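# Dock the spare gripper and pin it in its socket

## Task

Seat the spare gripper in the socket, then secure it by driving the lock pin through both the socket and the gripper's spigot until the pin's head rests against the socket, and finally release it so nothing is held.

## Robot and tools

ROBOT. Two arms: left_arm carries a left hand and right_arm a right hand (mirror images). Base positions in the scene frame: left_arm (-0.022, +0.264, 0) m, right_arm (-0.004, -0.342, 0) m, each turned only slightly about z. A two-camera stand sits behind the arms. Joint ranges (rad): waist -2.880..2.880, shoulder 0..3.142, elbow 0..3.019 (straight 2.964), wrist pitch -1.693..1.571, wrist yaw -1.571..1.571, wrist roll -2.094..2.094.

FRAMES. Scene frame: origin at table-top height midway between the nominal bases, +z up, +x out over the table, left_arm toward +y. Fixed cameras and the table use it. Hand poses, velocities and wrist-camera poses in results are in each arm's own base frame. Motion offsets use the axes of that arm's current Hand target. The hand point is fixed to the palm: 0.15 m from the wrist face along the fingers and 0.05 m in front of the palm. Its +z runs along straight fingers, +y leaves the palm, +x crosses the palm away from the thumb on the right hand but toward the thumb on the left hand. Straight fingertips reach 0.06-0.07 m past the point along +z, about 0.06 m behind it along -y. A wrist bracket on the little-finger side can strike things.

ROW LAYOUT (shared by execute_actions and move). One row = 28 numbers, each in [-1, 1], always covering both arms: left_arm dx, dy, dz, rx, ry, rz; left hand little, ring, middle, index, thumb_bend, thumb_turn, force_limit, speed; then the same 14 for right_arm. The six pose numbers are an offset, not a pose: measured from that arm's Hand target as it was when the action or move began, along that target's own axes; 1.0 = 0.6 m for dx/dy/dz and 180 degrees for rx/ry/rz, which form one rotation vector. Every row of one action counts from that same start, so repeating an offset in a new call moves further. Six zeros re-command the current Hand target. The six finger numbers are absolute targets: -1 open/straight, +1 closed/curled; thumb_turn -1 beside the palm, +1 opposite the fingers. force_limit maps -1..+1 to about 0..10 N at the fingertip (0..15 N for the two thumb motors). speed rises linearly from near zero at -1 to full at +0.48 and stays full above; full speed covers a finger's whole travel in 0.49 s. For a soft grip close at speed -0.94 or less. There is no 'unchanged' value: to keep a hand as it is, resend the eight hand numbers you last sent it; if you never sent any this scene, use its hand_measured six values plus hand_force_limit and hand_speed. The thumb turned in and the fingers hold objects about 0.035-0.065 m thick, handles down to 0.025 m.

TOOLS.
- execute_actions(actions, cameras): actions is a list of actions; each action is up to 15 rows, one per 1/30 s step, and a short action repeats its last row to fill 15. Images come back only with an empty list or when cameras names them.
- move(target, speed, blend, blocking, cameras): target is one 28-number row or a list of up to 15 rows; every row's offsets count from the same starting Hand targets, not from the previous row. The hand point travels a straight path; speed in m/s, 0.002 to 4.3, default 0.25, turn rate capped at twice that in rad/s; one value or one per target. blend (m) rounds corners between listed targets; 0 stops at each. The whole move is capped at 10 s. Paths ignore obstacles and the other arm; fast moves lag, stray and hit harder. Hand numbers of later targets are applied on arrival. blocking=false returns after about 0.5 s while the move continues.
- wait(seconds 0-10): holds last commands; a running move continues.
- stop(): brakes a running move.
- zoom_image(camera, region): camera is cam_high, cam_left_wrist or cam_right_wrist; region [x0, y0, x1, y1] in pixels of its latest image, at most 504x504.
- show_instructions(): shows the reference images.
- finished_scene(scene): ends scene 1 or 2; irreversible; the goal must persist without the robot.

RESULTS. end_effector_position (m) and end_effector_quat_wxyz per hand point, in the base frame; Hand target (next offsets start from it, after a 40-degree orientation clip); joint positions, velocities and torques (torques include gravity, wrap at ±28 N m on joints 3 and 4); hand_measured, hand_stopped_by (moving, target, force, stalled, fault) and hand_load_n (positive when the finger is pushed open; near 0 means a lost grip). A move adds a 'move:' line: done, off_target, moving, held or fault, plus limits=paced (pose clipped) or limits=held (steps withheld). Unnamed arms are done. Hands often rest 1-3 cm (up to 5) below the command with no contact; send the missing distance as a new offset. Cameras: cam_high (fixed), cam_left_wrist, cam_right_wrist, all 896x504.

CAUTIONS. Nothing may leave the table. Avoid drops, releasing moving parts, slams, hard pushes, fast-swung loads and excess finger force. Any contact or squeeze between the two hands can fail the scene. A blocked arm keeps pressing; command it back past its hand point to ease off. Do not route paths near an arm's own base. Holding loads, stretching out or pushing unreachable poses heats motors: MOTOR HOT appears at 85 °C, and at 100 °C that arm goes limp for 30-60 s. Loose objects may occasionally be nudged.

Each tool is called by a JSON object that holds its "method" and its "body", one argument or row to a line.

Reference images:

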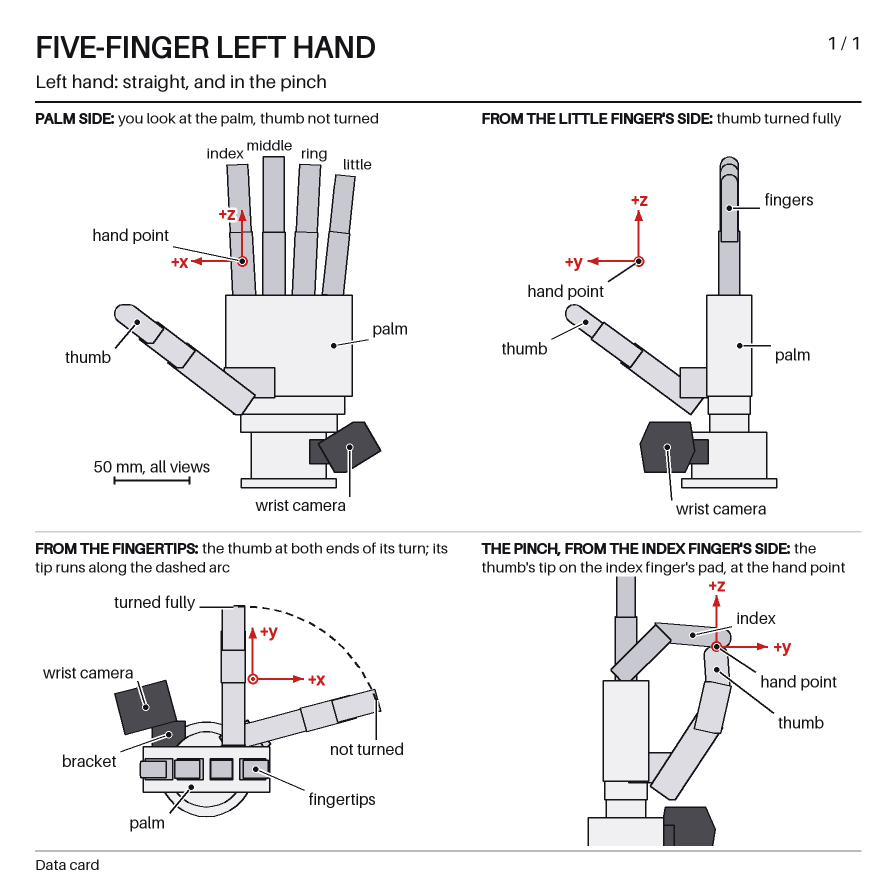

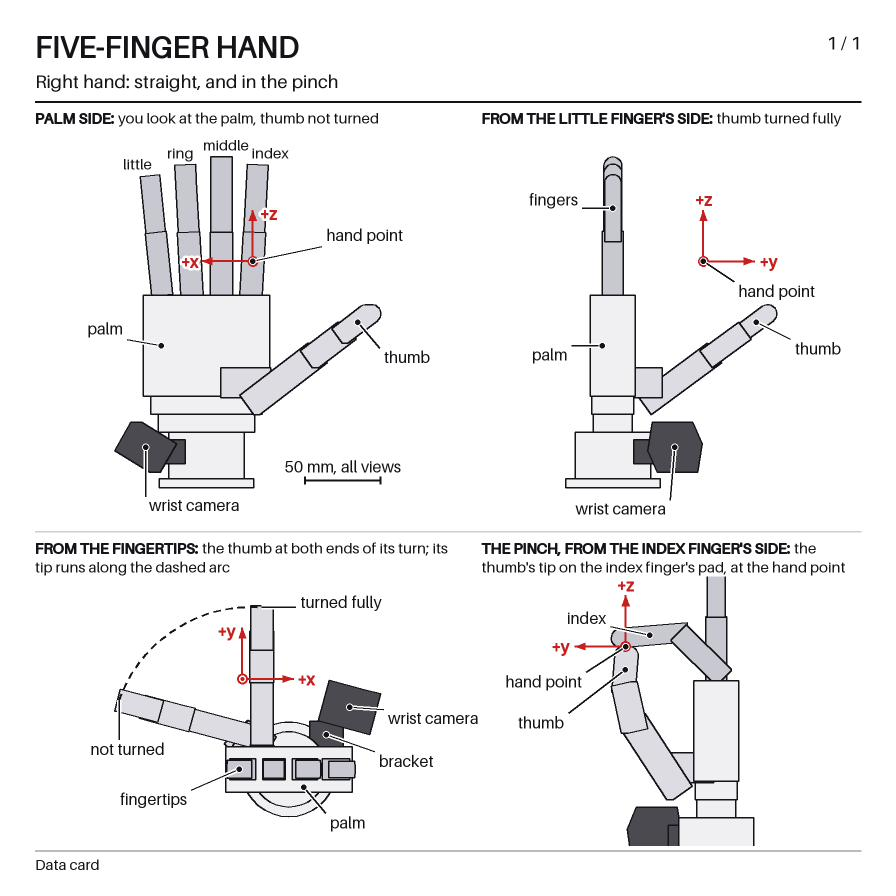

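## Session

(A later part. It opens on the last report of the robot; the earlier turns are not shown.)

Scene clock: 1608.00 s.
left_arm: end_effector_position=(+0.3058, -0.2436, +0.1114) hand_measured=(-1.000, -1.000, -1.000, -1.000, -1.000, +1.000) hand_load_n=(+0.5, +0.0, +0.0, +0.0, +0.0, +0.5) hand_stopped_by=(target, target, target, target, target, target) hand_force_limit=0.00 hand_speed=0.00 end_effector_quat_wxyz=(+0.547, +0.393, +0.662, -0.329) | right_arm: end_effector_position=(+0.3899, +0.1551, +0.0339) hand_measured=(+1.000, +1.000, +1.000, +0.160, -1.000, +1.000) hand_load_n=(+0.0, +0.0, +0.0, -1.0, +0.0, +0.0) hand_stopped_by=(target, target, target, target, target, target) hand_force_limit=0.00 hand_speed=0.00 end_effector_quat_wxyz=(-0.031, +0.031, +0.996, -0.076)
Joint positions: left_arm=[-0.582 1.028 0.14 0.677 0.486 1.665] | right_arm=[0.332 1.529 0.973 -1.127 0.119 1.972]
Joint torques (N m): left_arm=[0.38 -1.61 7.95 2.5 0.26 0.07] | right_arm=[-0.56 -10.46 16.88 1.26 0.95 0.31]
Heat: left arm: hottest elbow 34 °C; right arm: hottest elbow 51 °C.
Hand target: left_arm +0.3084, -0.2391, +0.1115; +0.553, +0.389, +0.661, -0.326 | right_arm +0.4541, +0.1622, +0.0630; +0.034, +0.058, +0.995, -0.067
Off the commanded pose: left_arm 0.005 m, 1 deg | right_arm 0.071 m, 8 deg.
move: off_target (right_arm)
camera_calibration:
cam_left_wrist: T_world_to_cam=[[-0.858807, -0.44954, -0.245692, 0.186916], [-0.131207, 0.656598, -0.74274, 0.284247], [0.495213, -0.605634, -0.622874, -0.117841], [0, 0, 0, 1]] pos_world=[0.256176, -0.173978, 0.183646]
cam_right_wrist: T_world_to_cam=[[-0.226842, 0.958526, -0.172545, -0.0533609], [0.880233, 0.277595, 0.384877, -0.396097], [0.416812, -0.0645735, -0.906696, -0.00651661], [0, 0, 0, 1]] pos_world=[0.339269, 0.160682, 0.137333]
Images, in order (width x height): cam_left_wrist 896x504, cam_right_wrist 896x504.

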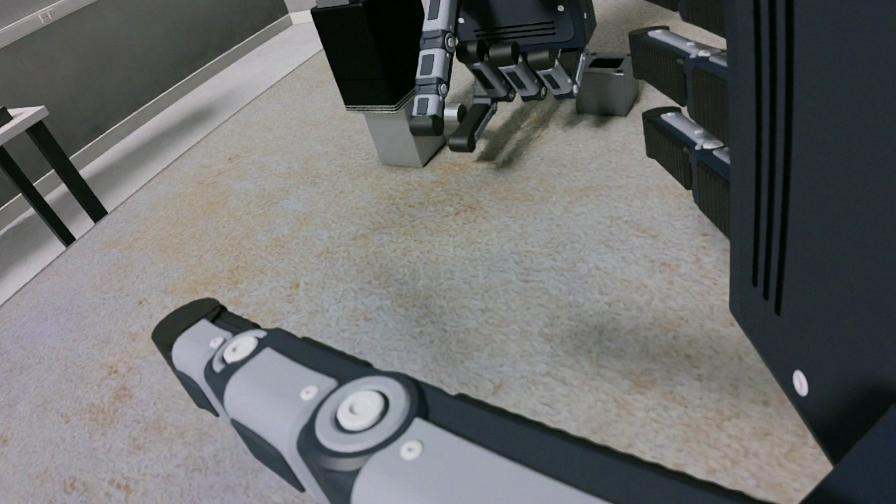

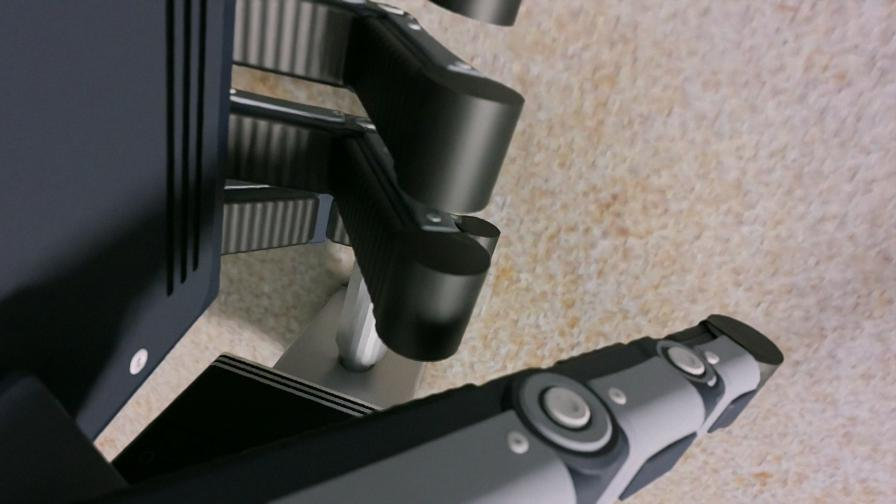

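{"method": "move", "body": {
  "target": [
    [0,0,0,0,0,0,-1,-1,-1,-1,-1,1,0,0,-0.0166,-0.0133,-0.0020,0.0143,-0.0089,0.0004,1,1,1,0.16,-1,1,0,0],
    [0,0,0,0,0,0,-1,-1,-1,-1,-1,1,0,0,-0.0109,-0.0010,-0.0204,-0.0003,-0.0024,0.0004,1,1,1,0.16,-1,1,0,0],
    [0,0,0,0,0,0,-1,-1,-1,-1,-1,1,0,0,-0.0036,0.0159,-0.0092,-0.0149,0.0041,0.0004,1,1,1,0.16,-1,1,0,0],
    [0,0,0,0,0,0,-1,-1,-1,-1,-1,1,0,0,-0.0095,0.0034,0.0042,-0.0003,-0.0024,0.0004,1,1,1,0.16,-1,1,0,0],
    [0,0,0,0,0,0,-1,-1,-1,-1,-1,1,0,0,-0.0268,-0.0121,-0.0076,0.0141,-0.0112,0.0007,1,1,1,0.16,-1,1,0,0],
    [0,0,0,0,0,0,-1,-1,-1,-1,-1,1,0,0,-0.0211,0.0003,-0.0260,-0.0005,-0.0047,0.0007,1,1,1,0.16,-1,1,0,0],
    [0,0,0,0,0,0,-1,-1,-1,-1,-1,1,0,0,-0.0138,0.0171,-0.0148,-0.0151,0.0018,0.0007,1,1,1,0.16,-1,1,0,0],
    [0,0,0,0,0,0,-1,-1,-1,-1,-1,1,0,0,-0.0195,0.0047,0.0036,-0.0005,-0.0047,0.0007,1,1,1,0.16,-1,1,0,0],
    [0,0,0,0,0,0,-1,-1,-1,-1,-1,1,0,0,-0.0268,-0.0121,-0.0076,0.0141,-0.0112,0.0007,1,1,1,0.16,-1,1,0,0],
    [0,0,0,0,0,0,-1,-1,-1,-1,-1,1,0,0,-0.0211,0.0003,-0.0260,-0.0005,-0.0047,0.0007,1,1,1,0.16,-1,1,0,0],
    [0,0,0,0,0,0,-1,-1,-1,-1,-1,1,0,0,-0.0138,0.0171,-0.0148,-0.0151,0.0018,0.0007,1,1,1,0.16,-1,1,0,0],
    [0,0,0,0,0,0,-1,-1,-1,-1,-1,1,0,0,-0.0203,0.0025,-0.0112,-0.0005,-0.0047,0.0007,1,1,1,0.16,-1,1,0,0]
  ],
  "speed": 0.2,
  "blend": 0.001,
  "cameras": ["cam_left_wrist","cam_right_wrist"]
}}

{"method": "zoom_image", "body": {
  "camera": "cam_right_wrist",
  "region": [300, 230, 460, 430]
}}

Scene clock: 1614.73 s.
left_arm: end_effector_position=(+0.3058, -0.2436, +0.1114) hand_measured=(-1.000, -1.000, -1.000, -1.000, -1.000, +1.000) hand_load_n=(+0.0, +0.0, +0.0, +0.0, +0.0, +0.5) hand_stopped_by=(target, target, target, target, target, target) hand_force_limit=0.00 hand_speed=0.00 end_effector_quat_wxyz=(+0.547, +0.393, +0.662, -0.329) | right_arm: end_effector_position=(+0.3903, +0.1536, +0.0349) hand_measured=(+1.000, +1.000, +1.000, +0.160, -1.000, +1.000) hand_load_n=(+0.0, +0.0, +0.0, +0.0, +0.0, +0.0) hand_stopped_by=(target, target, target, target, target, target) hand_force_limit=0.00 hand_speed=0.00 end_effector_quat_wxyz=(-0.038, +0.028, +0.996, -0.079)
Joint positions: left_arm=[-0.582 1.028 0.14 0.677 0.486 1.665] | right_arm=[0.329 1.537 0.986 -1.147 0.122 1.963]
Joint torques (N m): left_arm=[0.32 -1.73 7.95 2.44 0.25 0.07] | right_arm=[-0.26 -10.7 18.24 1.65 1.04 0.36]
Heat: left arm: hottest elbow 34 °C; right arm: hottest elbow 51 °C.
Hand target: left_arm +0.3084, -0.2391, +0.1115; +0.553, +0.389, +0.661, -0.326 | right_arm +0.4660, +0.1632, +0.0703; +0.042, +0.058, +0.995, -0.067
Off the commanded pose: left_arm 0.005 m, 1 deg | right_arm 0.084 m, 10 deg.
move: off_target (right_arm)
camera_calibration:
cam_left_wrist: T_world_to_cam=[[-0.858807, -0.44954, -0.245692, 0.186916], [-0.131207, 0.656598, -0.74274, 0.284247], [0.495213, -0.605634, -0.622874, -0.117841], [0, 0, 0, 1]] pos_world=[0.256176, -0.173978, 0.183646]
cam_right_wrist: T_world_to_cam=[[-0.234929, 0.956049, -0.175439, -0.0481517], [0.883991, 0.285198, 0.370435, -0.398539], [0.404189, -0.0680603, -0.91214, -0.000247536], [0, 0, 0, 1]] pos_world=[0.341092, 0.159681, 0.138959]
Images, in order (width x height): cam_left_wrist 896x504, cam_right_wrist 896x504.

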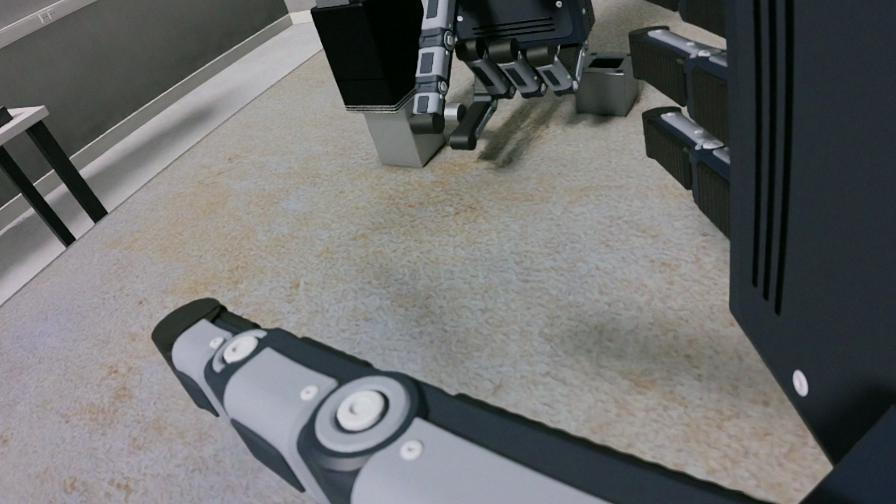

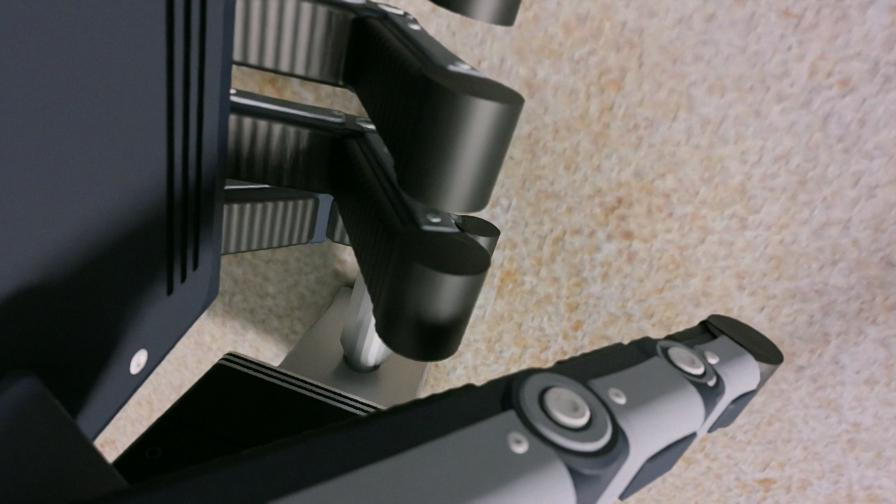

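Scaled by 2.520 from the camera's 896x504 image, which has a finer 1280x720 frame.

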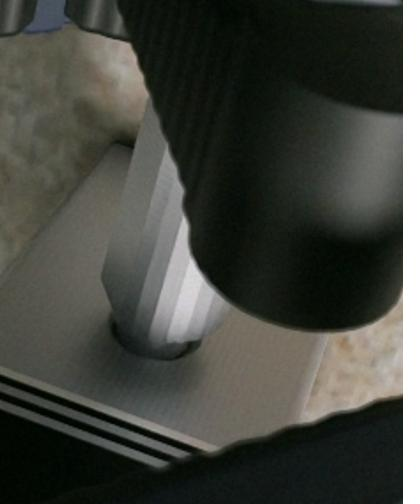

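{"method": "move", "body": {
  "target": [
    [0,0,0,0,0,0,-1,-1,-1,-1,-1,1,0,0,-0.0054,-0.0048,0.0020,0.0146,-0.0065,0,1,1,1,0.16,-1,1,0,0],
    [0,0,0,0,0,0,-1,-1,-1,-1,-1,1,0,0,0.0076,0.0244,-0.0052,-0.0146,0.0065,0,1,1,1,0.16,-1,1,0,0],
    [0,0,0,0,0,0,-1,-1,-1,-1,-1,1,0,0,-0.0054,-0.0048,0.0020,0.0146,-0.0065,0,1,1,1,0.16,-1,1,0,0],
    [0,0,0,0,0,0,-1,-1,-1,-1,-1,1,0,0,0.0003,0.0076,-0.0164,0,0,0,1,1,1,0.16,-1,1,0,0],
    [0,0,0,0,0,0,-1,-1,-1,-1,-1,1,0,0,0.0076,0.0244,-0.0052,-0.0146,0.0065,0,1,1,1,0.16,-1,1,0,0],
    [0,0,0,0,0,0,-1,-1,-1,-1,-1,1,0,0,0.0019,0.0120,0.0132,0,0,0,1,1,1,0.16,-1,1,0,0],
    [0,0,0,0,0,0,-1,-1,-1,-1,-1,1,0,0,-0.0054,-0.0048,0.0020,0.0146,-0.0065,0,1,1,1,0.16,-1,1,0,0],
    [0,0,0,0,0,0,-1,-1,-1,-1,-1,1,0,0,0.0003,0.0076,-0.0164,0,0,0,1,1,1,0.16,-1,1,0,0],
    [0,0,0,0,0,0,-1,-1,-1,-1,-1,1,0,0,0.0076,0.0244,-0.0052,-0.0146,0.0065,0,1,1,1,0.16,-1,1,0,0],
    [0,0,0,0,0,0,-1,-1,-1,-1,-1,1,0,0,0.0019,0.0120,0.0132,0,0,0,1,1,1,0.16,-1,1,0,0],
    [0,0,0,0,0,0,-1,-1,-1,-1,-1,1,0,0,-0.0054,-0.0048,0.0020,0.0146,-0.0065,0,1,1,1,0.16,-1,1,0,0],
    [0,0,0,0,0,0,-1,-1,-1,-1,-1,1,0,0,0.0076,0.0244,-0.0052,-0.0146,0.0065,0,1,1,1,0.16,-1,1,0,0],
    [0,0,0,0,0,0,-1,-1,-1,-1,-1,1,0,0,0.0011,0.0098,-0.0016,0,0,0,1,1,1,0.16,-1,1,0,0]
  ],
  "speed": 0.2,
  "blend": 0.001,
  "cameras": ["cam_left_wrist","cam_right_wrist"]
}}

{"method": "zoom_image", "body": {
  "camera": "cam_right_wrist",
  "region": [300, 230, 460, 430]
}}

Scene clock: 1623.47 s.
left_arm: end_effector_position=(+0.3058, -0.2436, +0.1114) hand_measured=(-1.000, -1.000, -1.000, -1.000, -1.000, +1.000) hand_load_n=(+0.0, +0.0, +0.0, +0.0, +0.0, +0.5) hand_stopped_by=(target, target, target, target, target, target) hand_force_limit=0.00 hand_speed=0.00 end_effector_quat_wxyz=(+0.547, +0.393, +0.662, -0.329) | right_arm: end_effector_position=(+0.3908, +0.1588, +0.0352) hand_measured=(+1.000, +1.000, +1.000, +0.160, -1.000, +1.000) hand_load_n=(+0.0, +0.0, +0.5, +0.0, +0.0, +0.0) hand_stopped_by=(target, target, target, target, target, target) hand_force_limit=0.00 hand_speed=0.00 end_effector_quat_wxyz=(-0.038, +0.030, +0.996, -0.080)
Joint positions: left_arm=[-0.582 1.028 0.14 0.677 0.486 1.665] | right_arm=[0.342 1.543 0.994 -1.152 0.122 1.981]
Joint torques (N m): left_arm=[0.38 -1.73 7.97 2.48 0.26 0.06] | right_arm=[-0.62 -10.93 18.1 1.55 1.05 0.33]
Motor temperatures (°C): left_arm=[29 27 34 27 26 28] | right_arm=[28 30 55 28 32 29]
Heat: left arm: hottest elbow 34 °C; right arm: hottest elbow 55 °C.
Hand target: left_arm +0.3084, -0.2391, +0.1115; +0.553, +0.389, +0.661, -0.326 | right_arm +0.4660, +0.1693, +0.0705; +0.042, +0.058, +0.995, -0.067
Off the commanded pose: left_arm 0.005 m, 1 deg | right_arm 0.084 m, 10 deg.
move: off_target (right_arm)
camera_calibration:
cam_left_wrist: T_world_to_cam=[[-0.858807, -0.44954, -0.245692, 0.186916], [-0.131207, 0.656598, -0.74274, 0.284247], [0.495213, -0.605634, -0.622874, -0.117841], [0, 0, 0, 1]] pos_world=[0.256176, -0.173978, 0.183646]
cam_right_wrist: T_world_to_cam=[[-0.230832, 0.956624, -0.177726, -0.0545188], [0.885057, 0.28232, 0.370094, -0.400586], [0.404216, -0.071868, -0.911836, 0.000649687], [0, 0, 0, 1]] pos_world=[0.341694, 0.165294, 0.139157]
Images, in order (width x height): cam_left_wrist 896x504, cam_right_wrist 896x504.

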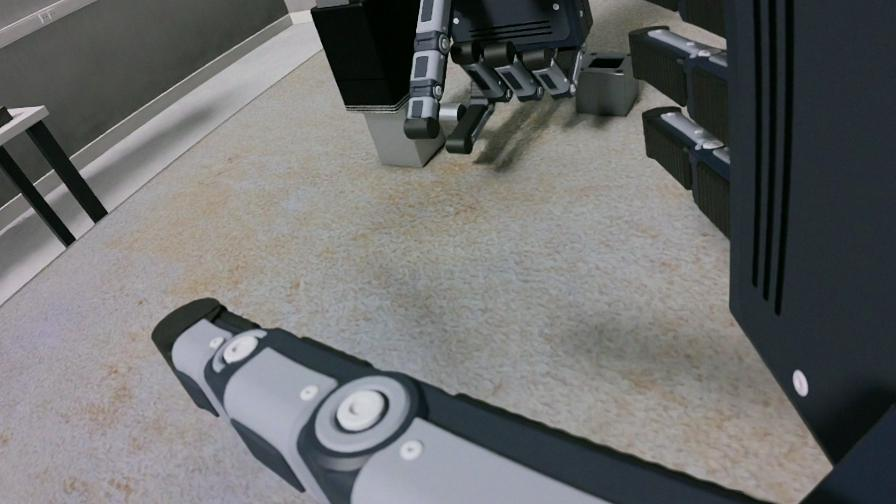

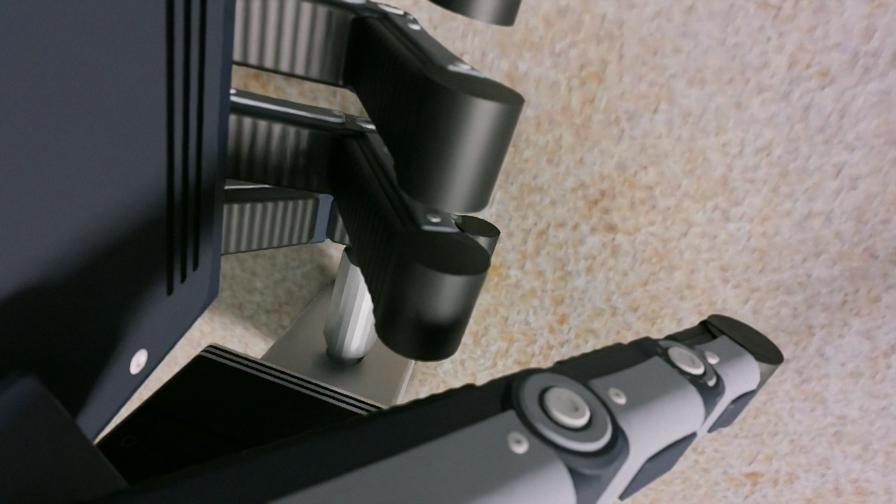

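Scaled by 2.520 from the camera's 896x504 image, which has a finer 1280x720 frame.

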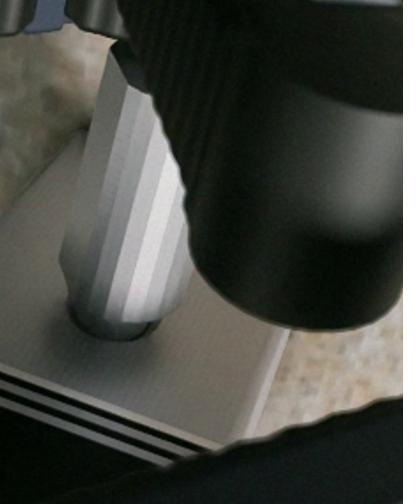

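{"method": "move", "body": {
  "target": [
    [0,0,0,0,0,0,-1,-1,-1,-1,-1,1,0,0,-0.0165,-0.0133,0.0013,0.0143,-0.0089,0.0004,1,1,1,0.16,-1,1,0,0],
    [0,0,0,0,0,0,-1,-1,-1,-1,-1,1,0,0,-0.0035,0.0159,-0.0059,-0.0149,0.0041,0.0004,1,1,1,0.16,-1,1,0,0],
    [0,0,0,0,0,0,-1,-1,-1,-1,-1,1,0,0,-0.0165,-0.0133,0.0013,0.0143,-0.0089,0.0004,1,1,1,0.16,-1,1,0,0],
    [0,0,0,0,0,0,-1,-1,-1,-1,-1,1,0,0,-0.0108,-0.0009,-0.0171,-0.0003,-0.0024,0.0004,1,1,1,0.16,-1,1,0,0],
    [0,0,0,0,0,0,-1,-1,-1,-1,-1,1,0,0,-0.0035,0.0159,-0.0059,-0.0149,0.0041,0.0004,1,1,1,0.16,-1,1,0,0],
    [0,0,0,0,0,0,-1,-1,-1,-1,-1,1,0,0,-0.0092,0.0035,0.0125,-0.0003,-0.0024,0.0004,1,1,1,0.16,-1,1,0,0],
    [0,0,0,0,0,0,-1,-1,-1,-1,-1,1,0,0,-0.0165,-0.0133,0.0013,0.0143,-0.0089,0.0004,1,1,1,0.16,-1,1,0,0],
    [0,0,0,0,0,0,-1,-1,-1,-1,-1,1,0,0,-0.0108,-0.0009,-0.0171,-0.0003,-0.0024,0.0004,1,1,1,0.16,-1,1,0,0],
    [0,0,0,0,0,0,-1,-1,-1,-1,-1,1,0,0,-0.0035,0.0159,-0.0059,-0.0149,0.0041,0.0004,1,1,1,0.16,-1,1,0,0],
    [0,0,0,0,0,0,-1,-1,-1,-1,-1,1,0,0,-0.0092,0.0035,0.0125,-0.0003,-0.0024,0.0004,1,1,1,0.16,-1,1,0,0],
    [0,0,0,0,0,0,-1,-1,-1,-1,-1,1,0,0,-0.0165,-0.0133,0.0013,0.0143,-0.0089,0.0004,1,1,1,0.16,-1,1,0,0],
    [0,0,0,0,0,0,-1,-1,-1,-1,-1,1,0,0,-0.0035,0.0159,-0.0059,-0.0149,0.0041,0.0004,1,1,1,0.16,-1,1,0,0],
    [0,0,0,0,0,0,-1,-1,-1,-1,-1,1,0,0,-0.0100,0.0013,-0.0023,-0.0003,-0.0024,0.0004,1,1,1,0.16,-1,1,0,0]
  ],
  "speed": 0.2,
  "blend": 0.001,
  "cameras": ["cam_left_wrist","cam_right_wrist"]
}}

{"method": "zoom_image", "body": {
  "camera": "cam_right_wrist",
  "region": [300, 230, 460, 430]
}}

{"method": "zoom_image", "body": {
  "camera": "cam_left_wrist",
  "region": [390, 70, 530, 145]
}}

Scene clock: 1630.33 s.
left_arm: end_effector_position=(+0.3058, -0.2436, +0.1114) hand_measured=(-1.000, -1.000, -1.000, -1.000, -1.000, +1.000) hand_load_n=(+0.0, +0.0, +0.0, +0.0, +0.0, +0.5) hand_stopped_by=(target, target, target, target, target, target) hand_force_limit=0.00 hand_speed=0.00 end_effector_quat_wxyz=(+0.547, +0.393, +0.662, -0.329) | right_arm: end_effector_position=(+0.3911, +0.1580, +0.0349) hand_measured=(+1.000, +1.000, +1.000, +0.160, -1.000, +1.000) hand_load_n=(+0.0, +0.5, +0.0, -0.5, +0.0, +0.0) hand_stopped_by=(target, target, target, target, target, target) hand_force_limit=0.00 hand_speed=0.00 end_effector_quat_wxyz=(-0.040, +0.028, +0.995, -0.081)
Joint positions: left_arm=[-0.582 1.028 0.14 0.677 0.486 1.665] | right_arm=[0.34 1.547 0.997 -1.156 0.123 1.975]
Joint torques (N m): left_arm=[0.32 -1.55 7.98 2.47 0.26 0.08] | right_arm=[-1.2 -11.05 18.73 1.72 1.05 0.34]
Motor temperatures (°C): left_arm=[29 27 34 27 26 28] | right_arm=[28 30 56 28 32 29]
Heat: left arm: hottest elbow 34 °C; right arm: hottest elbow 56 °C.
Hand target: left_arm +0.3084, -0.2391, +0.1115; +0.553, +0.389, +0.661, -0.326 | right_arm +0.4720, +0.1696, +0.0723; +0.045, +0.058, +0.995, -0.067
Off the commanded pose: left_arm 0.005 m, 1 deg | right_arm 0.090 m, 11 deg.
move: off_target (right_arm)
camera_calibration:
cam_left_wrist: T_world_to_cam=[[-0.858807, -0.44954, -0.245692, 0.186916], [-0.131207, 0.656598, -0.74274, 0.284247], [0.495213, -0.605634, -0.622874, -0.117841], [0, 0, 0, 1]] pos_world=[0.256176, -0.173978, 0.183646]
cam_right_wrist: T_world_to_cam=[[-0.235389, 0.95535, -0.178602, -0.0517106], [0.885779, 0.286506, 0.365117, -0.401195], [0.399985, -0.0722578, -0.913669, 0.00199117], [0, 0, 0, 1]] pos_world=[0.342401, 0.16449, 0.139066]
Images, in order (width x height): cam_left_wrist 896x504, cam_right_wrist 896x504.

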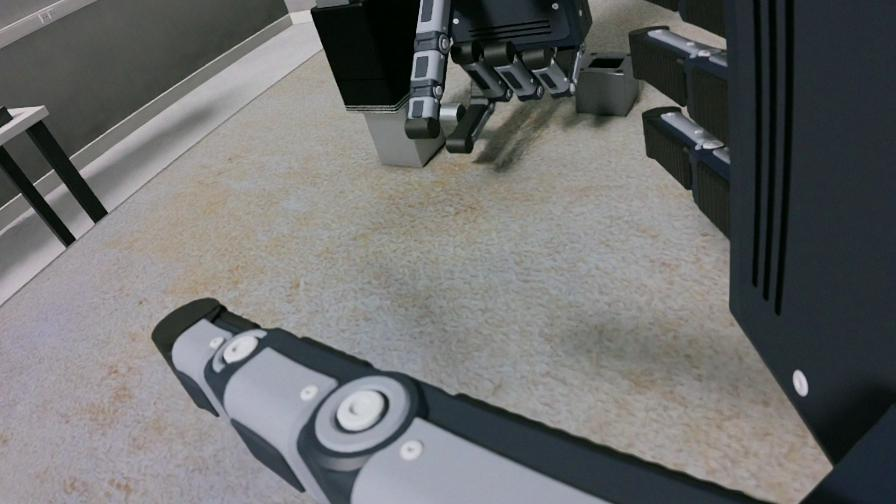

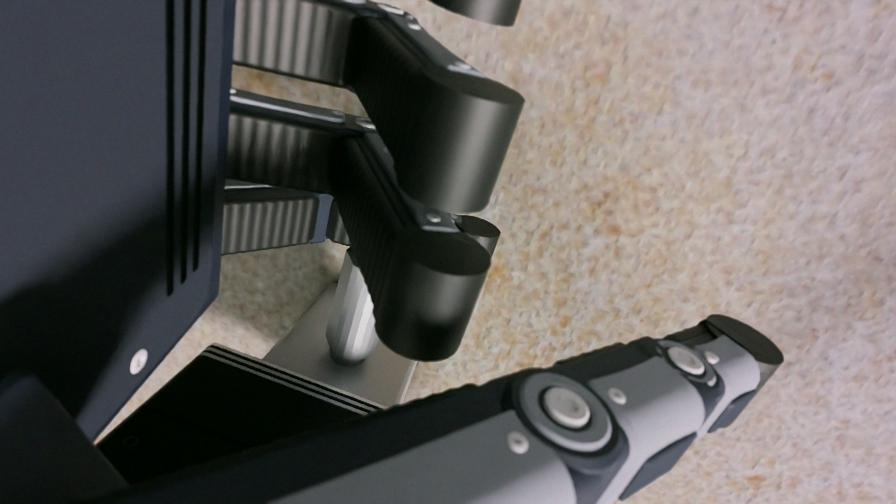

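Scaled by 2.520 from the camera's 896x504 image, which has a finer 1280x720 frame.

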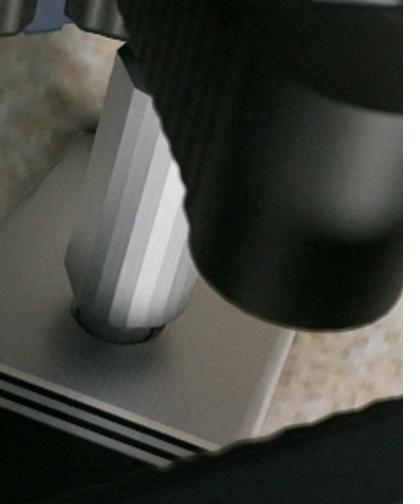

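Scaled by 3.600 from the camera's 896x504 image, which has a finer 1280x720 frame.

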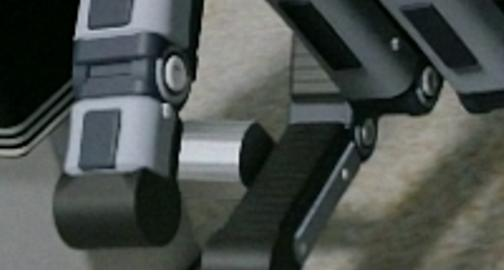

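{"method": "move", "body": {
  "target": [
    [0,0,0,0,0,0,-1,-1,-1,-1,-1,1,0,0,-0.0098,-0.0219,0.0054,0.0218,-0.0097,0,1,1,1,0.16,-1,1,0,0],
    [0,0,0,0,0,0,-1,-1,-1,-1,-1,1,0,0,0.0098,0.0219,-0.0054,-0.0218,0.0097,0,1,1,1,0.16,-1,1,0,0],
    [0,0,0,0,0,0,-1,-1,-1,-1,-1,1,0,0,-0.0012,-0.0033,-0.0222,0,0,0,1,1,1,0.16,-1,1,0,0],
    [0,0,0,0,0,0,-1,-1,-1,-1,-1,1,0,0,-0.0098,-0.0219,0.0054,0.0218,-0.0097,0,1,1,1,0.16,-1,1,0,0],
    [0,0,0,0,0,0,-1,-1,-1,-1,-1,1,0,0,0.0012,0.0033,0.0222,0,0,0,1,1,1,0.16,-1,1,0,0],
    [0,0,0,0,0,0,-1,-1,-1,-1,-1,1,0,0,0.0098,0.0219,-0.0054,-0.0218,0.0097,0,1,1,1,0.16,-1,1,0,0],
    [0,0,0,0,0,0,-1,-1,-1,-1,-1,1,0,0,-0.0012,-0.0033,-0.0222,0,0,0,1,1,1,0.16,-1,1,0,0],
    [0,0,0,0,0,0,-1,-1,-1,-1,-1,1,0,0,-0.0098,-0.0219,0.0054,0.0218,-0.0097,0,1,1,1,0.16,-1,1,0,0],
    [0,0,0,0,0,0,-1,-1,-1,-1,-1,1,0,0,0.0012,0.0033,0.0222,0,0,0,1,1,1,0.16,-1,1,0,0],
    [0,0,0,0,0,0,-1,-1,-1,-1,-1,1,0,0,0.0098,0.0219,-0.0054,-0.0218,0.0097,0,1,1,1,0.16,-1,1,0,0],
    [0,0,0,0,0,0,-1,-1,-1,-1,-1,1,0,0,-0.0012,-0.0033,-0.0222,0,0,0,1,1,1,0.16,-1,1,0,0],
    [0,0,0,0,0,0,-1,-1,-1,-1,-1,1,0,0,0,0,0,0,0,0,1,1,1,0.16,-1,1,0,0]
  ],
  "speed": 0.2,
  "blend": 0.001,
  "cameras": ["cam_left_wrist","cam_right_wrist"]
}}

{"method": "zoom_image", "body": {
  "camera": "cam_right_wrist",
  "region": [300, 230, 460, 430]
}}

Scene clock: 1643.37 s.
left_arm: end_effector_position=(+0.3058, -0.2436, +0.1114) hand_measured=(-1.000, -1.000, -1.000, -1.000, -1.000, +1.000) hand_load_n=(+0.0, +0.0, -0.5, +0.0, +0.0, +0.0) hand_stopped_by=(target, target, target, target, target, target) hand_force_limit=0.00 hand_speed=0.00 end_effector_quat_wxyz=(+0.547, +0.393, +0.662, -0.329) | right_arm: end_effector_position=(+0.3913, +0.1595, +0.0360) hand_measured=(+1.000, +1.000, +1.000, +0.160, -1.000, +1.000) hand_load_n=(+0.0, +0.0, +0.0, +0.0, +0.0, +0.0) hand_stopped_by=(target, target, target, target, target, target) hand_force_limit=0.00 hand_speed=0.00 end_effector_quat_wxyz=(-0.043, +0.028, +0.995, -0.080)
Joint positions: left_arm=[-0.582 1.028 0.14 0.677 0.486 1.665] | right_arm=[0.341 1.549 1.004 -1.164 0.118 1.976]
Joint torques (N m): left_arm=[0.56 -1.73 7.97 2.48 0.25 0.08] | right_arm=[-0.32 -11.63 18.21 2.09 1.26 0.35]
Motor temperatures (°C): left_arm=[29 27 34 27 26 28] | right_arm=[28 30 60 28 33 29]
Heat: left arm: hottest elbow 34 °C; right arm: hottest elbow 60 °C.
Hand target: left_arm +0.3084, -0.2391, +0.1115; +0.553, +0.389, +0.661, -0.326 | right_arm +0.4718, +0.1696, +0.0723; +0.045, +0.058, +0.995, -0.067
Off the commanded pose: left_arm 0.005 m, 1 deg | right_arm 0.089 m, 11 deg.
move: off_target (right_arm)
camera_calibration:
cam_left_wrist: T_world_to_cam=[[-0.858807, -0.44954, -0.245692, 0.186916], [-0.131207, 0.656598, -0.74274, 0.284247], [0.495213, -0.605634, -0.622874, -0.117841], [0, 0, 0, 1]] pos_world=[0.256176, -0.173978, 0.183646]
cam_right_wrist: T_world_to_cam=[[-0.23603, 0.95593, -0.174605, -0.0528474], [0.887668, 0.285209, 0.361527, -0.402699], [0.395394, -0.0696604, -0.915866, 0.00449814], [0, 0, 0, 1]] pos_world=[0.343211, 0.165685, 0.140479]
Images, in order (width x height): cam_left_wrist 896x504, cam_right_wrist 896x504.

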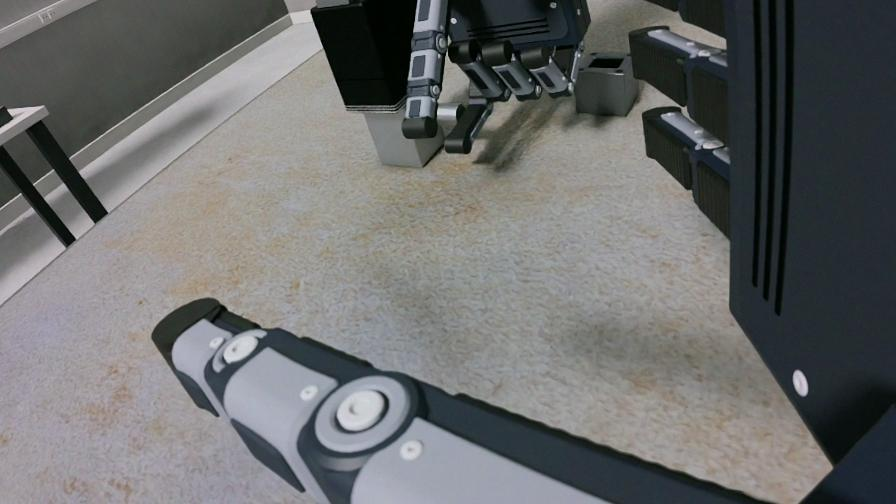

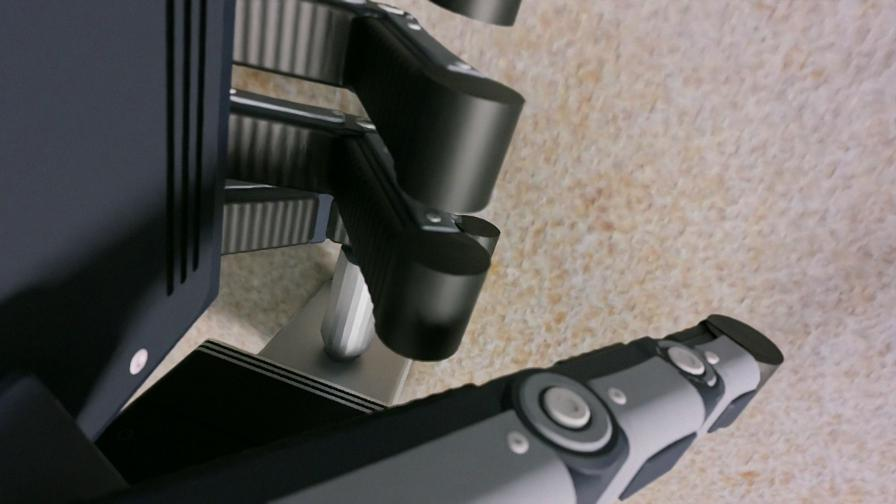

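Scaled by 2.520 from the camera's 896x504 image, which has a finer 1280x720 frame.

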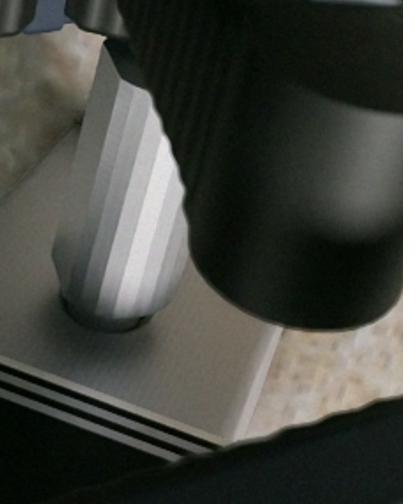

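{"method": "move", "body": {
  "target": [
    [0,0,0,0,0,0,-1,-1,-1,-1,-1,1,0,0,0.08,0.0,0.006,0,0,0,1,1,1,0.16,-1,1,0,0],
    [0,0,0,0,0,0,-1,-1,-1,-1,-1,1,0,0,-0.0100,0.0017,-0.0030,-0.0003,-0.0024,0.0004,1,1,1,0.16,-1,1,0,0],
    [0,0,0,0,0,0,-1,-1,-1,-1,-1,1,0,0,-0.0165,-0.0129,0.0006,0.0143,-0.0089,0.0004,1,1,1,0.16,-1,1,0,0],
    [0,0,0,0,0,0,-1,-1,-1,-1,-1,1,0,0,-0.0035,0.0163,-0.0066,-0.0149,0.0041,0.0004,1,1,1,0.16,-1,1,0,0],
    [0,0,0,0,0,0,-1,-1,-1,-1,-1,1,0,0,0.08,0.0,0.006,0,0,0,1,1,1,0.16,-1,1,0,0],
    [0,0,0,0,0,0,-1,-1,-1,-1,-1,1,0,0,-0.0100,0.0017,-0.0030,-0.0003,-0.0024,0.0004,1,1,1,0.16,-1,1,0,0],
    [0,0,0,0,0,0,-1,-1,-1,-1,-1,1,0,0,-0.0165,-0.0129,0.0006,0.0143,-0.0089,0.0004,1,1,1,0.16,-1,1,0,0],
    [0,0,0,0,0,0,-1,-1,-1,-1,-1,1,0,0,-0.0035,0.0163,-0.0066,-0.0149,0.0041,0.0004,1,1,1,0.16,-1,1,0,0],
    [0,0,0,0,0,0,-1,-1,-1,-1,-1,1,0,0,0.08,0.0,0.006,0,0,0,1,1,1,0.16,-1,1,0,0],
    [0,0,0,0,0,0,-1,-1,-1,-1,-1,1,0,0,-0.0100,0.0017,-0.0030,-0.0003,-0.0024,0.0004,1,1,1,0.16,-1,1,0,0],
    [0,0,0,0,0,0,-1,-1,-1,-1,-1,1,0,0,-0.0165,-0.0129,0.0006,0.0143,-0.0089,0.0004,1,1,1,0.16,-1,1,0,0],
    [0,0,0,0,0,0,-1,-1,-1,-1,-1,1,0,0,-0.0035,0.0163,-0.0066,-0.0149,0.0041,0.0004,1,1,1,0.16,-1,1,0,0],
    [0,0,0,0,0,0,-1,-1,-1,-1,-1,1,0,0,-0.0100,0.0017,-0.0030,-0.0003,-0.0024,0.0004,1,1,1,0.16,-1,1,0,0]
  ],
  "speed": 0.2,
  "blend": 0.001,
  "cameras": ["cam_left_wrist","cam_right_wrist"]
}}

{"method": "zoom_image", "body": {
  "camera": "cam_right_wrist",
  "region": [300, 230, 460, 430]
}}

Scene clock: 1651.80 s.
left_arm: end_effector_position=(+0.3058, -0.2436, +0.1114) hand_measured=(-1.000, -1.000, -1.000, -1.000, -1.000, +1.000) hand_load_n=(+0.0, +0.0, +0.0, +0.0, +0.0, +0.0) hand_stopped_by=(target, target, target, target, target, target) hand_force_limit=0.00 hand_speed=0.00 end_effector_quat_wxyz=(+0.547, +0.393, +0.662, -0.329) | right_arm: end_effector_position=(+0.3921, +0.1609, +0.0398) hand_measured=(+1.000, +1.000, +1.000, +0.160, -1.000, +1.000) hand_load_n=(+0.0, +0.0, +0.0, -2.5, +0.0, +0.0) hand_stopped_by=(target, target, target, target, target, target) hand_force_limit=0.00 hand_speed=0.00 end_effector_quat_wxyz=(-0.035, +0.024, +0.996, -0.078)
Joint positions: left_arm=[-0.582 1.028 0.14 0.677 0.486 1.665] | right_arm=[0.344 1.537 1 -1.156 0.121 1.97]
Joint torques (N m): left_arm=[0.32 -1.61 7.98 2.47 0.25 0.07] | right_arm=[-1.03 -10.05 19.55 1.84 1.27 0.41]
Motor temperatures (°C): left_arm=[29 27 34 27 26 28] | right_arm=[28 30 60 28 33 29]
Heat: left arm: hottest elbow 34 °C; right arm: hottest elbow 60 °C.
Hand target: left_arm +0.3084, -0.2391, +0.1115; +0.553, +0.389, +0.661, -0.326 | right_arm +0.4778, +0.1702, +0.0745; +0.049, +0.059, +0.995, -0.066
Off the commanded pose: left_arm 0.005 m, 1 deg | right_arm 0.093 m, 11 deg.
move: off_target (right_arm)
camera_calibration:
cam_left_wrist: T_world_to_cam=[[-0.858807, -0.44954, -0.245692, 0.186916], [-0.131207, 0.656598, -0.74274, 0.284247], [0.495213, -0.605634, -0.622874, -0.117841], [0, 0, 0, 1]] pos_world=[0.256176, -0.173978, 0.183646]
cam_right_wrist: T_world_to_cam=[[-0.242401, 0.954275, -0.174933, -0.050577], [0.879391, 0.292274, 0.375829, -0.403538], [0.409773, -0.062733, -0.910028, 0.000807604], [0, 0, 0, 1]] pos_world=[0.342277, 0.166259, 0.143549]
Images, in order (width x height): cam_left_wrist 896x504, cam_right_wrist 896x504.

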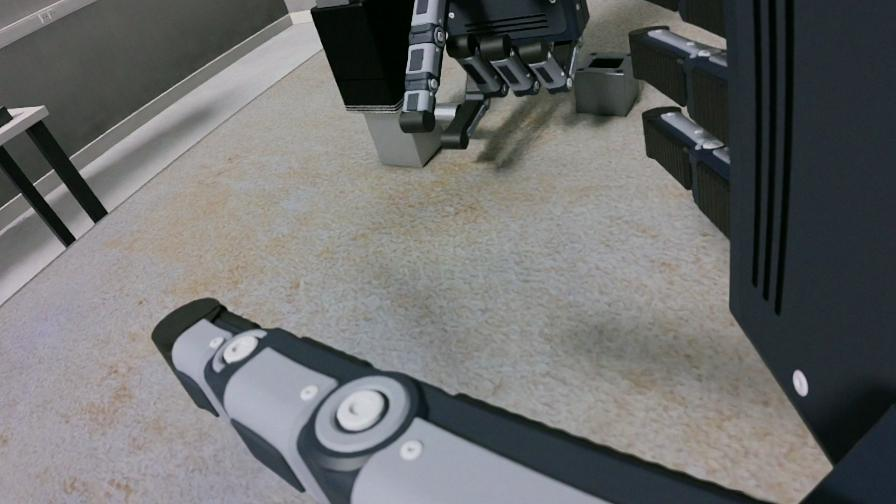

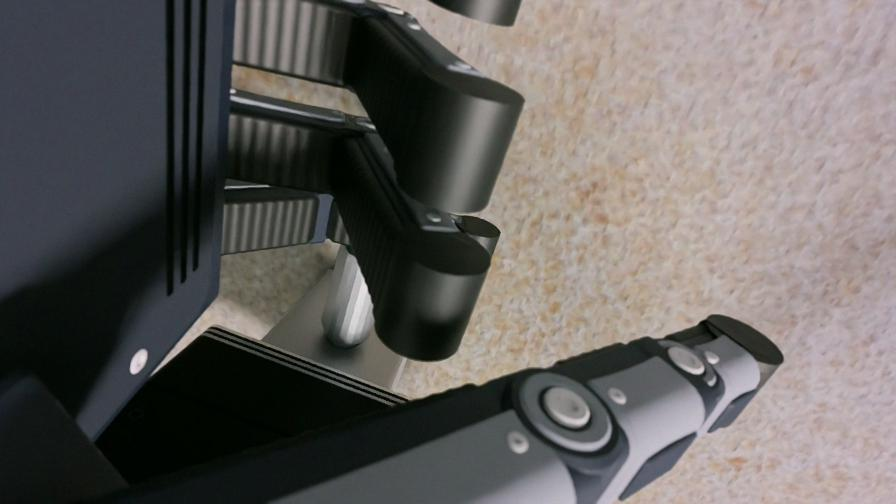

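Scaled by 2.520 from the camera's 896x504 image, which has a finer 1280x720 frame.

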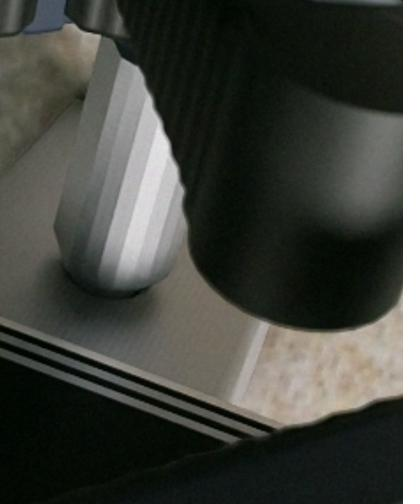

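{"method": "move", "body": {
  "target": [
    [0,0,0,0,0,0,-1,-1,-1,-1,-1,1,0,0,0.08,0.0,0.006,0,0,0,1,1,1,0.16,-1,1,0,0],
    [0,0,0,0,0,0,-1,-1,-1,-1,-1,1,0,0,0,0,0,0,0,0,1,1,1,0.16,-1,1,0,0],
    [0,0,0,0,0,0,-1,-1,-1,-1,-1,1,0,0,-0.0065,-0.0146,0.0036,0.0146,-0.0065,0,1,1,1,0.16,-1,1,0,0],
    [0,0,0,0,0,0,-1,-1,-1,-1,-1,1,0,0,0.0065,0.0146,-0.0036,-0.0146,0.0065,0,1,1,1,0.16,-1,1,0,0],
    [0,0,0,0,0,0,-1,-1,-1,-1,-1,1,0,0,0.08,0.0,0.006,0,0,0,1,1,1,0.16,-1,1,0,0],
    [0,0,0,0,0,0,-1,-1,-1,-1,-1,1,0,0,0,0,0,0,0,0,1,1,1,0.16,-1,1,0,0],
    [0,0,0,0,0,0,-1,-1,-1,-1,-1,1,0,0,-0.0065,-0.0146,0.0036,0.0146,-0.0065,0,1,1,1,0.16,-1,1,0,0],
    [0,0,0,0,0,0,-1,-1,-1,-1,-1,1,0,0,0.0065,0.0146,-0.0036,-0.0146,0.0065,0,1,1,1,0.16,-1,1,0,0],
    [0,0,0,0,0,0,-1,-1,-1,-1,-1,1,0,0,0.08,0.0,0.006,0,0,0,1,1,1,0.16,-1,1,0,0],
    [0,0,0,0,0,0,-1,-1,-1,-1,-1,1,0,0,0,0,0,0,0,0,1,1,1,0.16,-1,1,0,0],
    [0,0,0,0,0,0,-1,-1,-1,-1,-1,1,0,0,-0.0065,-0.0146,0.0036,0.0146,-0.0065,0,1,1,1,0.16,-1,1,0,0],
    [0,0,0,0,0,0,-1,-1,-1,-1,-1,1,0,0,0.0065,0.0146,-0.0036,-0.0146,0.0065,0,1,1,1,0.16,-1,1,0,0],
    [0,0,0,0,0,0,-1,-1,-1,-1,-1,1,0,0,0,0,0,0,0,0,1,1,1,0.16,-1,1,0,0]
  ],
  "speed": 0.2,
  "blend": 0.001,
  "cameras": ["cam_left_wrist","cam_right_wrist"]
}}

{"method": "zoom_image", "body": {
  "camera": "cam_right_wrist",
  "region": [300, 230, 460, 430]
}}

Scene clock: 1658.47 s.
left_arm: end_effector_position=(+0.3058, -0.2436, +0.1114) hand_measured=(-1.000, -1.000, -1.000, -1.000, -1.000, +1.000) hand_load_n=(+0.0, +0.0, +0.0, +0.0, +0.0, +0.0) hand_stopped_by=(target, target, target, target, target, target) hand_force_limit=0.00 hand_speed=0.00 end_effector_quat_wxyz=(+0.547, +0.393, +0.662, -0.329) | right_arm: end_effector_position=(+0.3934, +0.1607, +0.0396) hand_measured=(+1.000, +1.000, +1.000, +0.160, -1.000, +1.000) hand_load_n=(+0.0, +0.0, +0.0, -2.5, +0.0, +0.0) hand_stopped_by=(target, target, target, target, target, target) hand_force_limit=0.00 hand_speed=0.00 end_effector_quat_wxyz=(-0.034, +0.025, +0.996, -0.078)
Joint positions: left_arm=[-0.582 1.028 0.14 0.677 0.486 1.665] | right_arm=[0.343 1.539 1.002 -1.155 0.121 1.972]
Joint torques (N m): left_arm=[0.32 -1.67 7.99 2.45 0.26 0.08] | right_arm=[-1.32 -9.99 19.49 1.88 1.2 0.39]
Motor temperatures (°C): left_arm=[29 27 34 27 26 28] | right_arm=[28 30 59 28 33 29]
Heat: left arm: hottest elbow 34 °C; right arm: hottest elbow 59 °C.
Hand target: left_arm +0.3084, -0.2391, +0.1115; +0.553, +0.389, +0.661, -0.326 | right_arm +0.4778, +0.1702, +0.0746; +0.049, +0.059, +0.995, -0.066
Off the commanded pose: left_arm 0.005 m, 1 deg | right_arm 0.092 m, 10 deg.
move: off_target (right_arm)
camera_calibration:
cam_left_wrist: T_world_to_cam=[[-0.858807, -0.44954, -0.245692, 0.186916], [-0.131207, 0.656598, -0.74274, 0.284247], [0.495213, -0.605634, -0.622874, -0.117841], [0, 0, 0, 1]] pos_world=[0.256176, -0.173978, 0.183646]
cam_right_wrist: T_world_to_cam=[[-0.239213, 0.955068, -0.174989, -0.0515638], [0.879637, 0.289472, 0.377419, -0.404326], [0.411116, -0.0636434, -0.909359, -0.000365092], [0, 0, 0, 1]] pos_world=[0.343476, 0.166265, 0.143246]
Images, in order (width x height): cam_left_wrist 896x504, cam_right_wrist 896x504.

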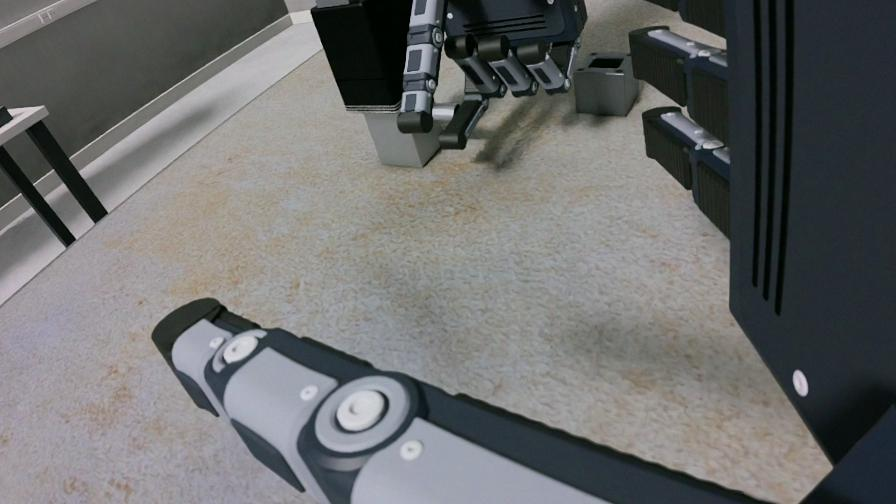

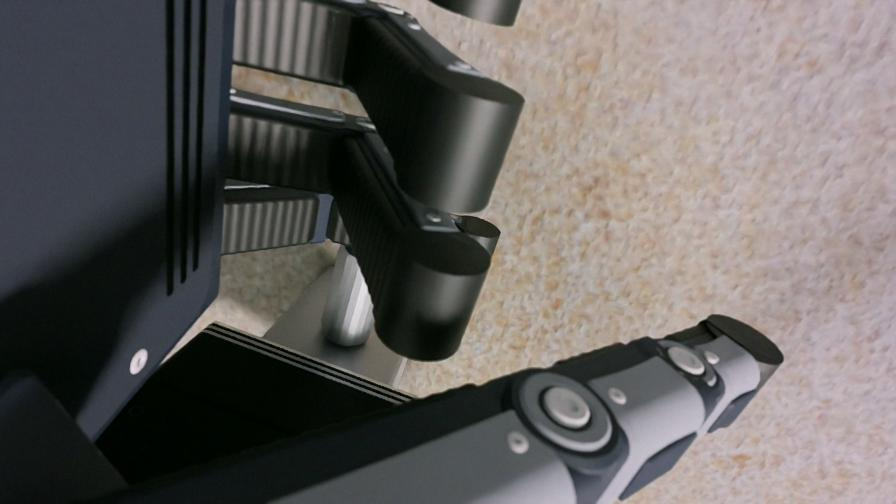

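Scaled by 2.520 from the camera's 896x504 image, which has a finer 1280x720 frame.

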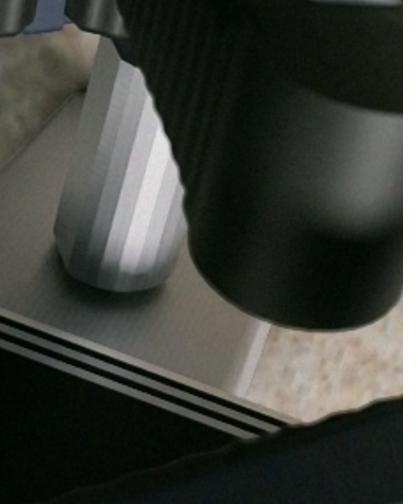

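{"method": "move", "body": {
  "target": [
    [0,0,0,0,0,0,-1,-1,-1,-1,-1,1,0,0,0.08,0.0,0.006,0,0,0,1,1,1,0.16,-1,1,0,0],
    [0,0,0,0,0,0,-1,-1,-1,-1,-1,1,0,0,0,0,0,0,0,0,1,1,1,0.16,-1,1,0,0],
    [0,0,0,0,0,0,-1,-1,-1,-1,-1,1,0,0,-0.0065,-0.0146,0.0036,0.0146,-0.0065,0,1,1,1,0.16,-1,1,0,0],
    [0,0,0,0,0,0,-1,-1,-1,-1,-1,1,0,0,0.0065,0.0146,-0.0036,-0.0146,0.0065,0,1,1,1,0.16,-1,1,0,0],
    [0,0,0,0,0,0,-1,-1,-1,-1,-1,1,0,0,0.08,0.0,0.006,0,0,0,1,1,1,0.16,-1,1,0,0],
    [0,0,0,0,0,0,-1,-1,-1,-1,-1,1,0,0,0,0,0,0,0,0,1,1,1,0.16,-1,1,0,0],
    [0,0,0,0,0,0,-1,-1,-1,-1,-1,1,0,0,-0.0065,-0.0146,0.0036,0.0146,-0.0065,0,1,1,1,0.16,-1,1,0,0],
    [0,0,0,0,0,0,-1,-1,-1,-1,-1,1,0,0,0.0065,0.0146,-0.0036,-0.0146,0.0065,0,1,1,1,0.16,-1,1,0,0],
    [0,0,0,0,0,0,-1,-1,-1,-1,-1,1,0,0,0,0,0,0,0,0,1,1,1,0.16,-1,1,0,0]
  ],
  "speed": 0.2,
  "blend": 0.001,
  "cameras": ["cam_right_wrist"]
}}

{"method": "zoom_image", "body": {
  "camera": "cam_right_wrist",
  "region": [300, 230, 460, 430]
}}

Scene clock: 1664.70 s.
left_arm: end_effector_position=(+0.3058, -0.2436, +0.1114) hand_measured=(-1.000, -1.000, -1.000, -1.000, -1.000, +1.000) hand_load_n=(+0.0, +0.0, +0.0, +0.0, +0.0, +0.0) hand_stopped_by=(target, target, target, target, target, target) hand_force_limit=0.00 hand_speed=0.00 end_effector_quat_wxyz=(+0.547, +0.393, +0.662, -0.329) | right_arm: end_effector_position=(+0.3941, +0.1609, +0.0400) hand_measured=(+1.000, +1.000, +1.000, +0.160, -1.000, +1.000) hand_load_n=(+0.0, +0.0, +0.0, -2.5, +0.0, +0.0) hand_stopped_by=(target, target, target, target, target, target) hand_force_limit=0.00 hand_speed=0.00 end_effector_quat_wxyz=(-0.033, +0.025, +0.996, -0.078)
Joint positions: left_arm=[-0.582 1.028 0.14 0.677 0.486 1.665] | right_arm=[0.343 1.539 1.003 -1.154 0.121 1.971]
Joint torques (N m): left_arm=[0.32 -1.55 7.97 2.45 0.27 0.07] | right_arm=[-1.08 -9.47 19.33 1.84 1.23 0.38]
Motor temperatures (°C): left_arm=[29 27 34 27 26 28] | right_arm=[28 31 61 28 33 29]
Heat: left arm: hottest elbow 34 °C; right arm: hottest elbow 61 °C.
Hand target: left_arm +0.3084, -0.2391, +0.1115; +0.553, +0.389, +0.661, -0.326 | right_arm +0.4778, +0.1703, +0.0745; +0.049, +0.059, +0.995, -0.066
Off the commanded pose: left_arm 0.005 m, 1 deg | right_arm 0.091 m, 10 deg.
move: off_target (right_arm)
camera_calibration:
cam_right_wrist: T_world_to_cam=[[-0.239663, 0.954929, -0.175133, -0.0512879], [0.878724, 0.290062, 0.379087, -0.404927], [0.412801, -0.0630404, -0.908637, -0.00107705], [0, 0, 0, 1]] pos_world=[0.343972, 0.166362, 0.143542]
Images, in order (width x height): cam_right_wrist 896x504.

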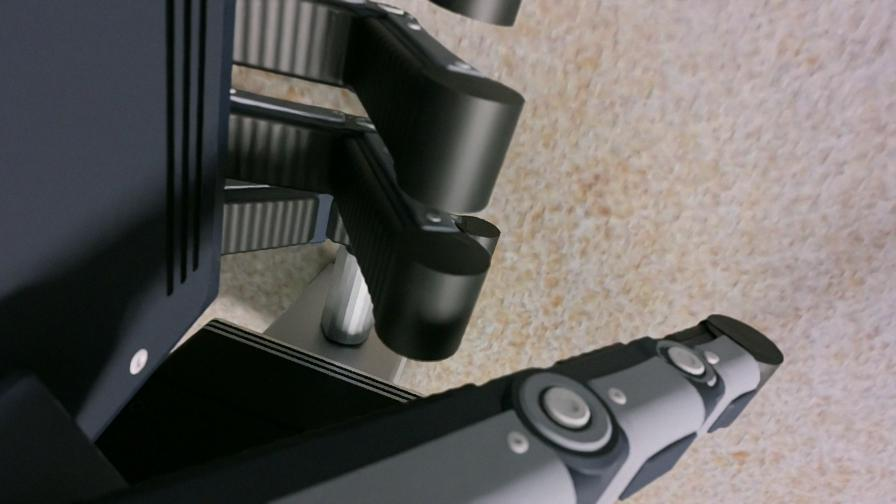

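Scaled by 2.520 from the camera's 896x504 image, which has a finer 1280x720 frame.

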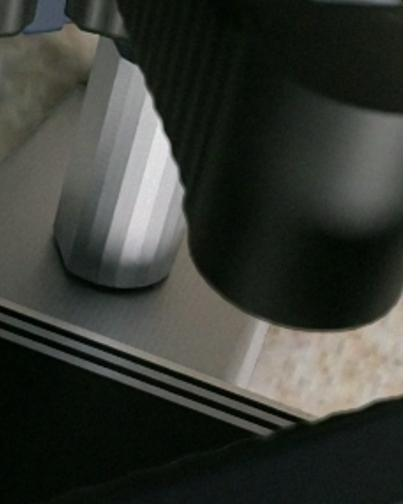

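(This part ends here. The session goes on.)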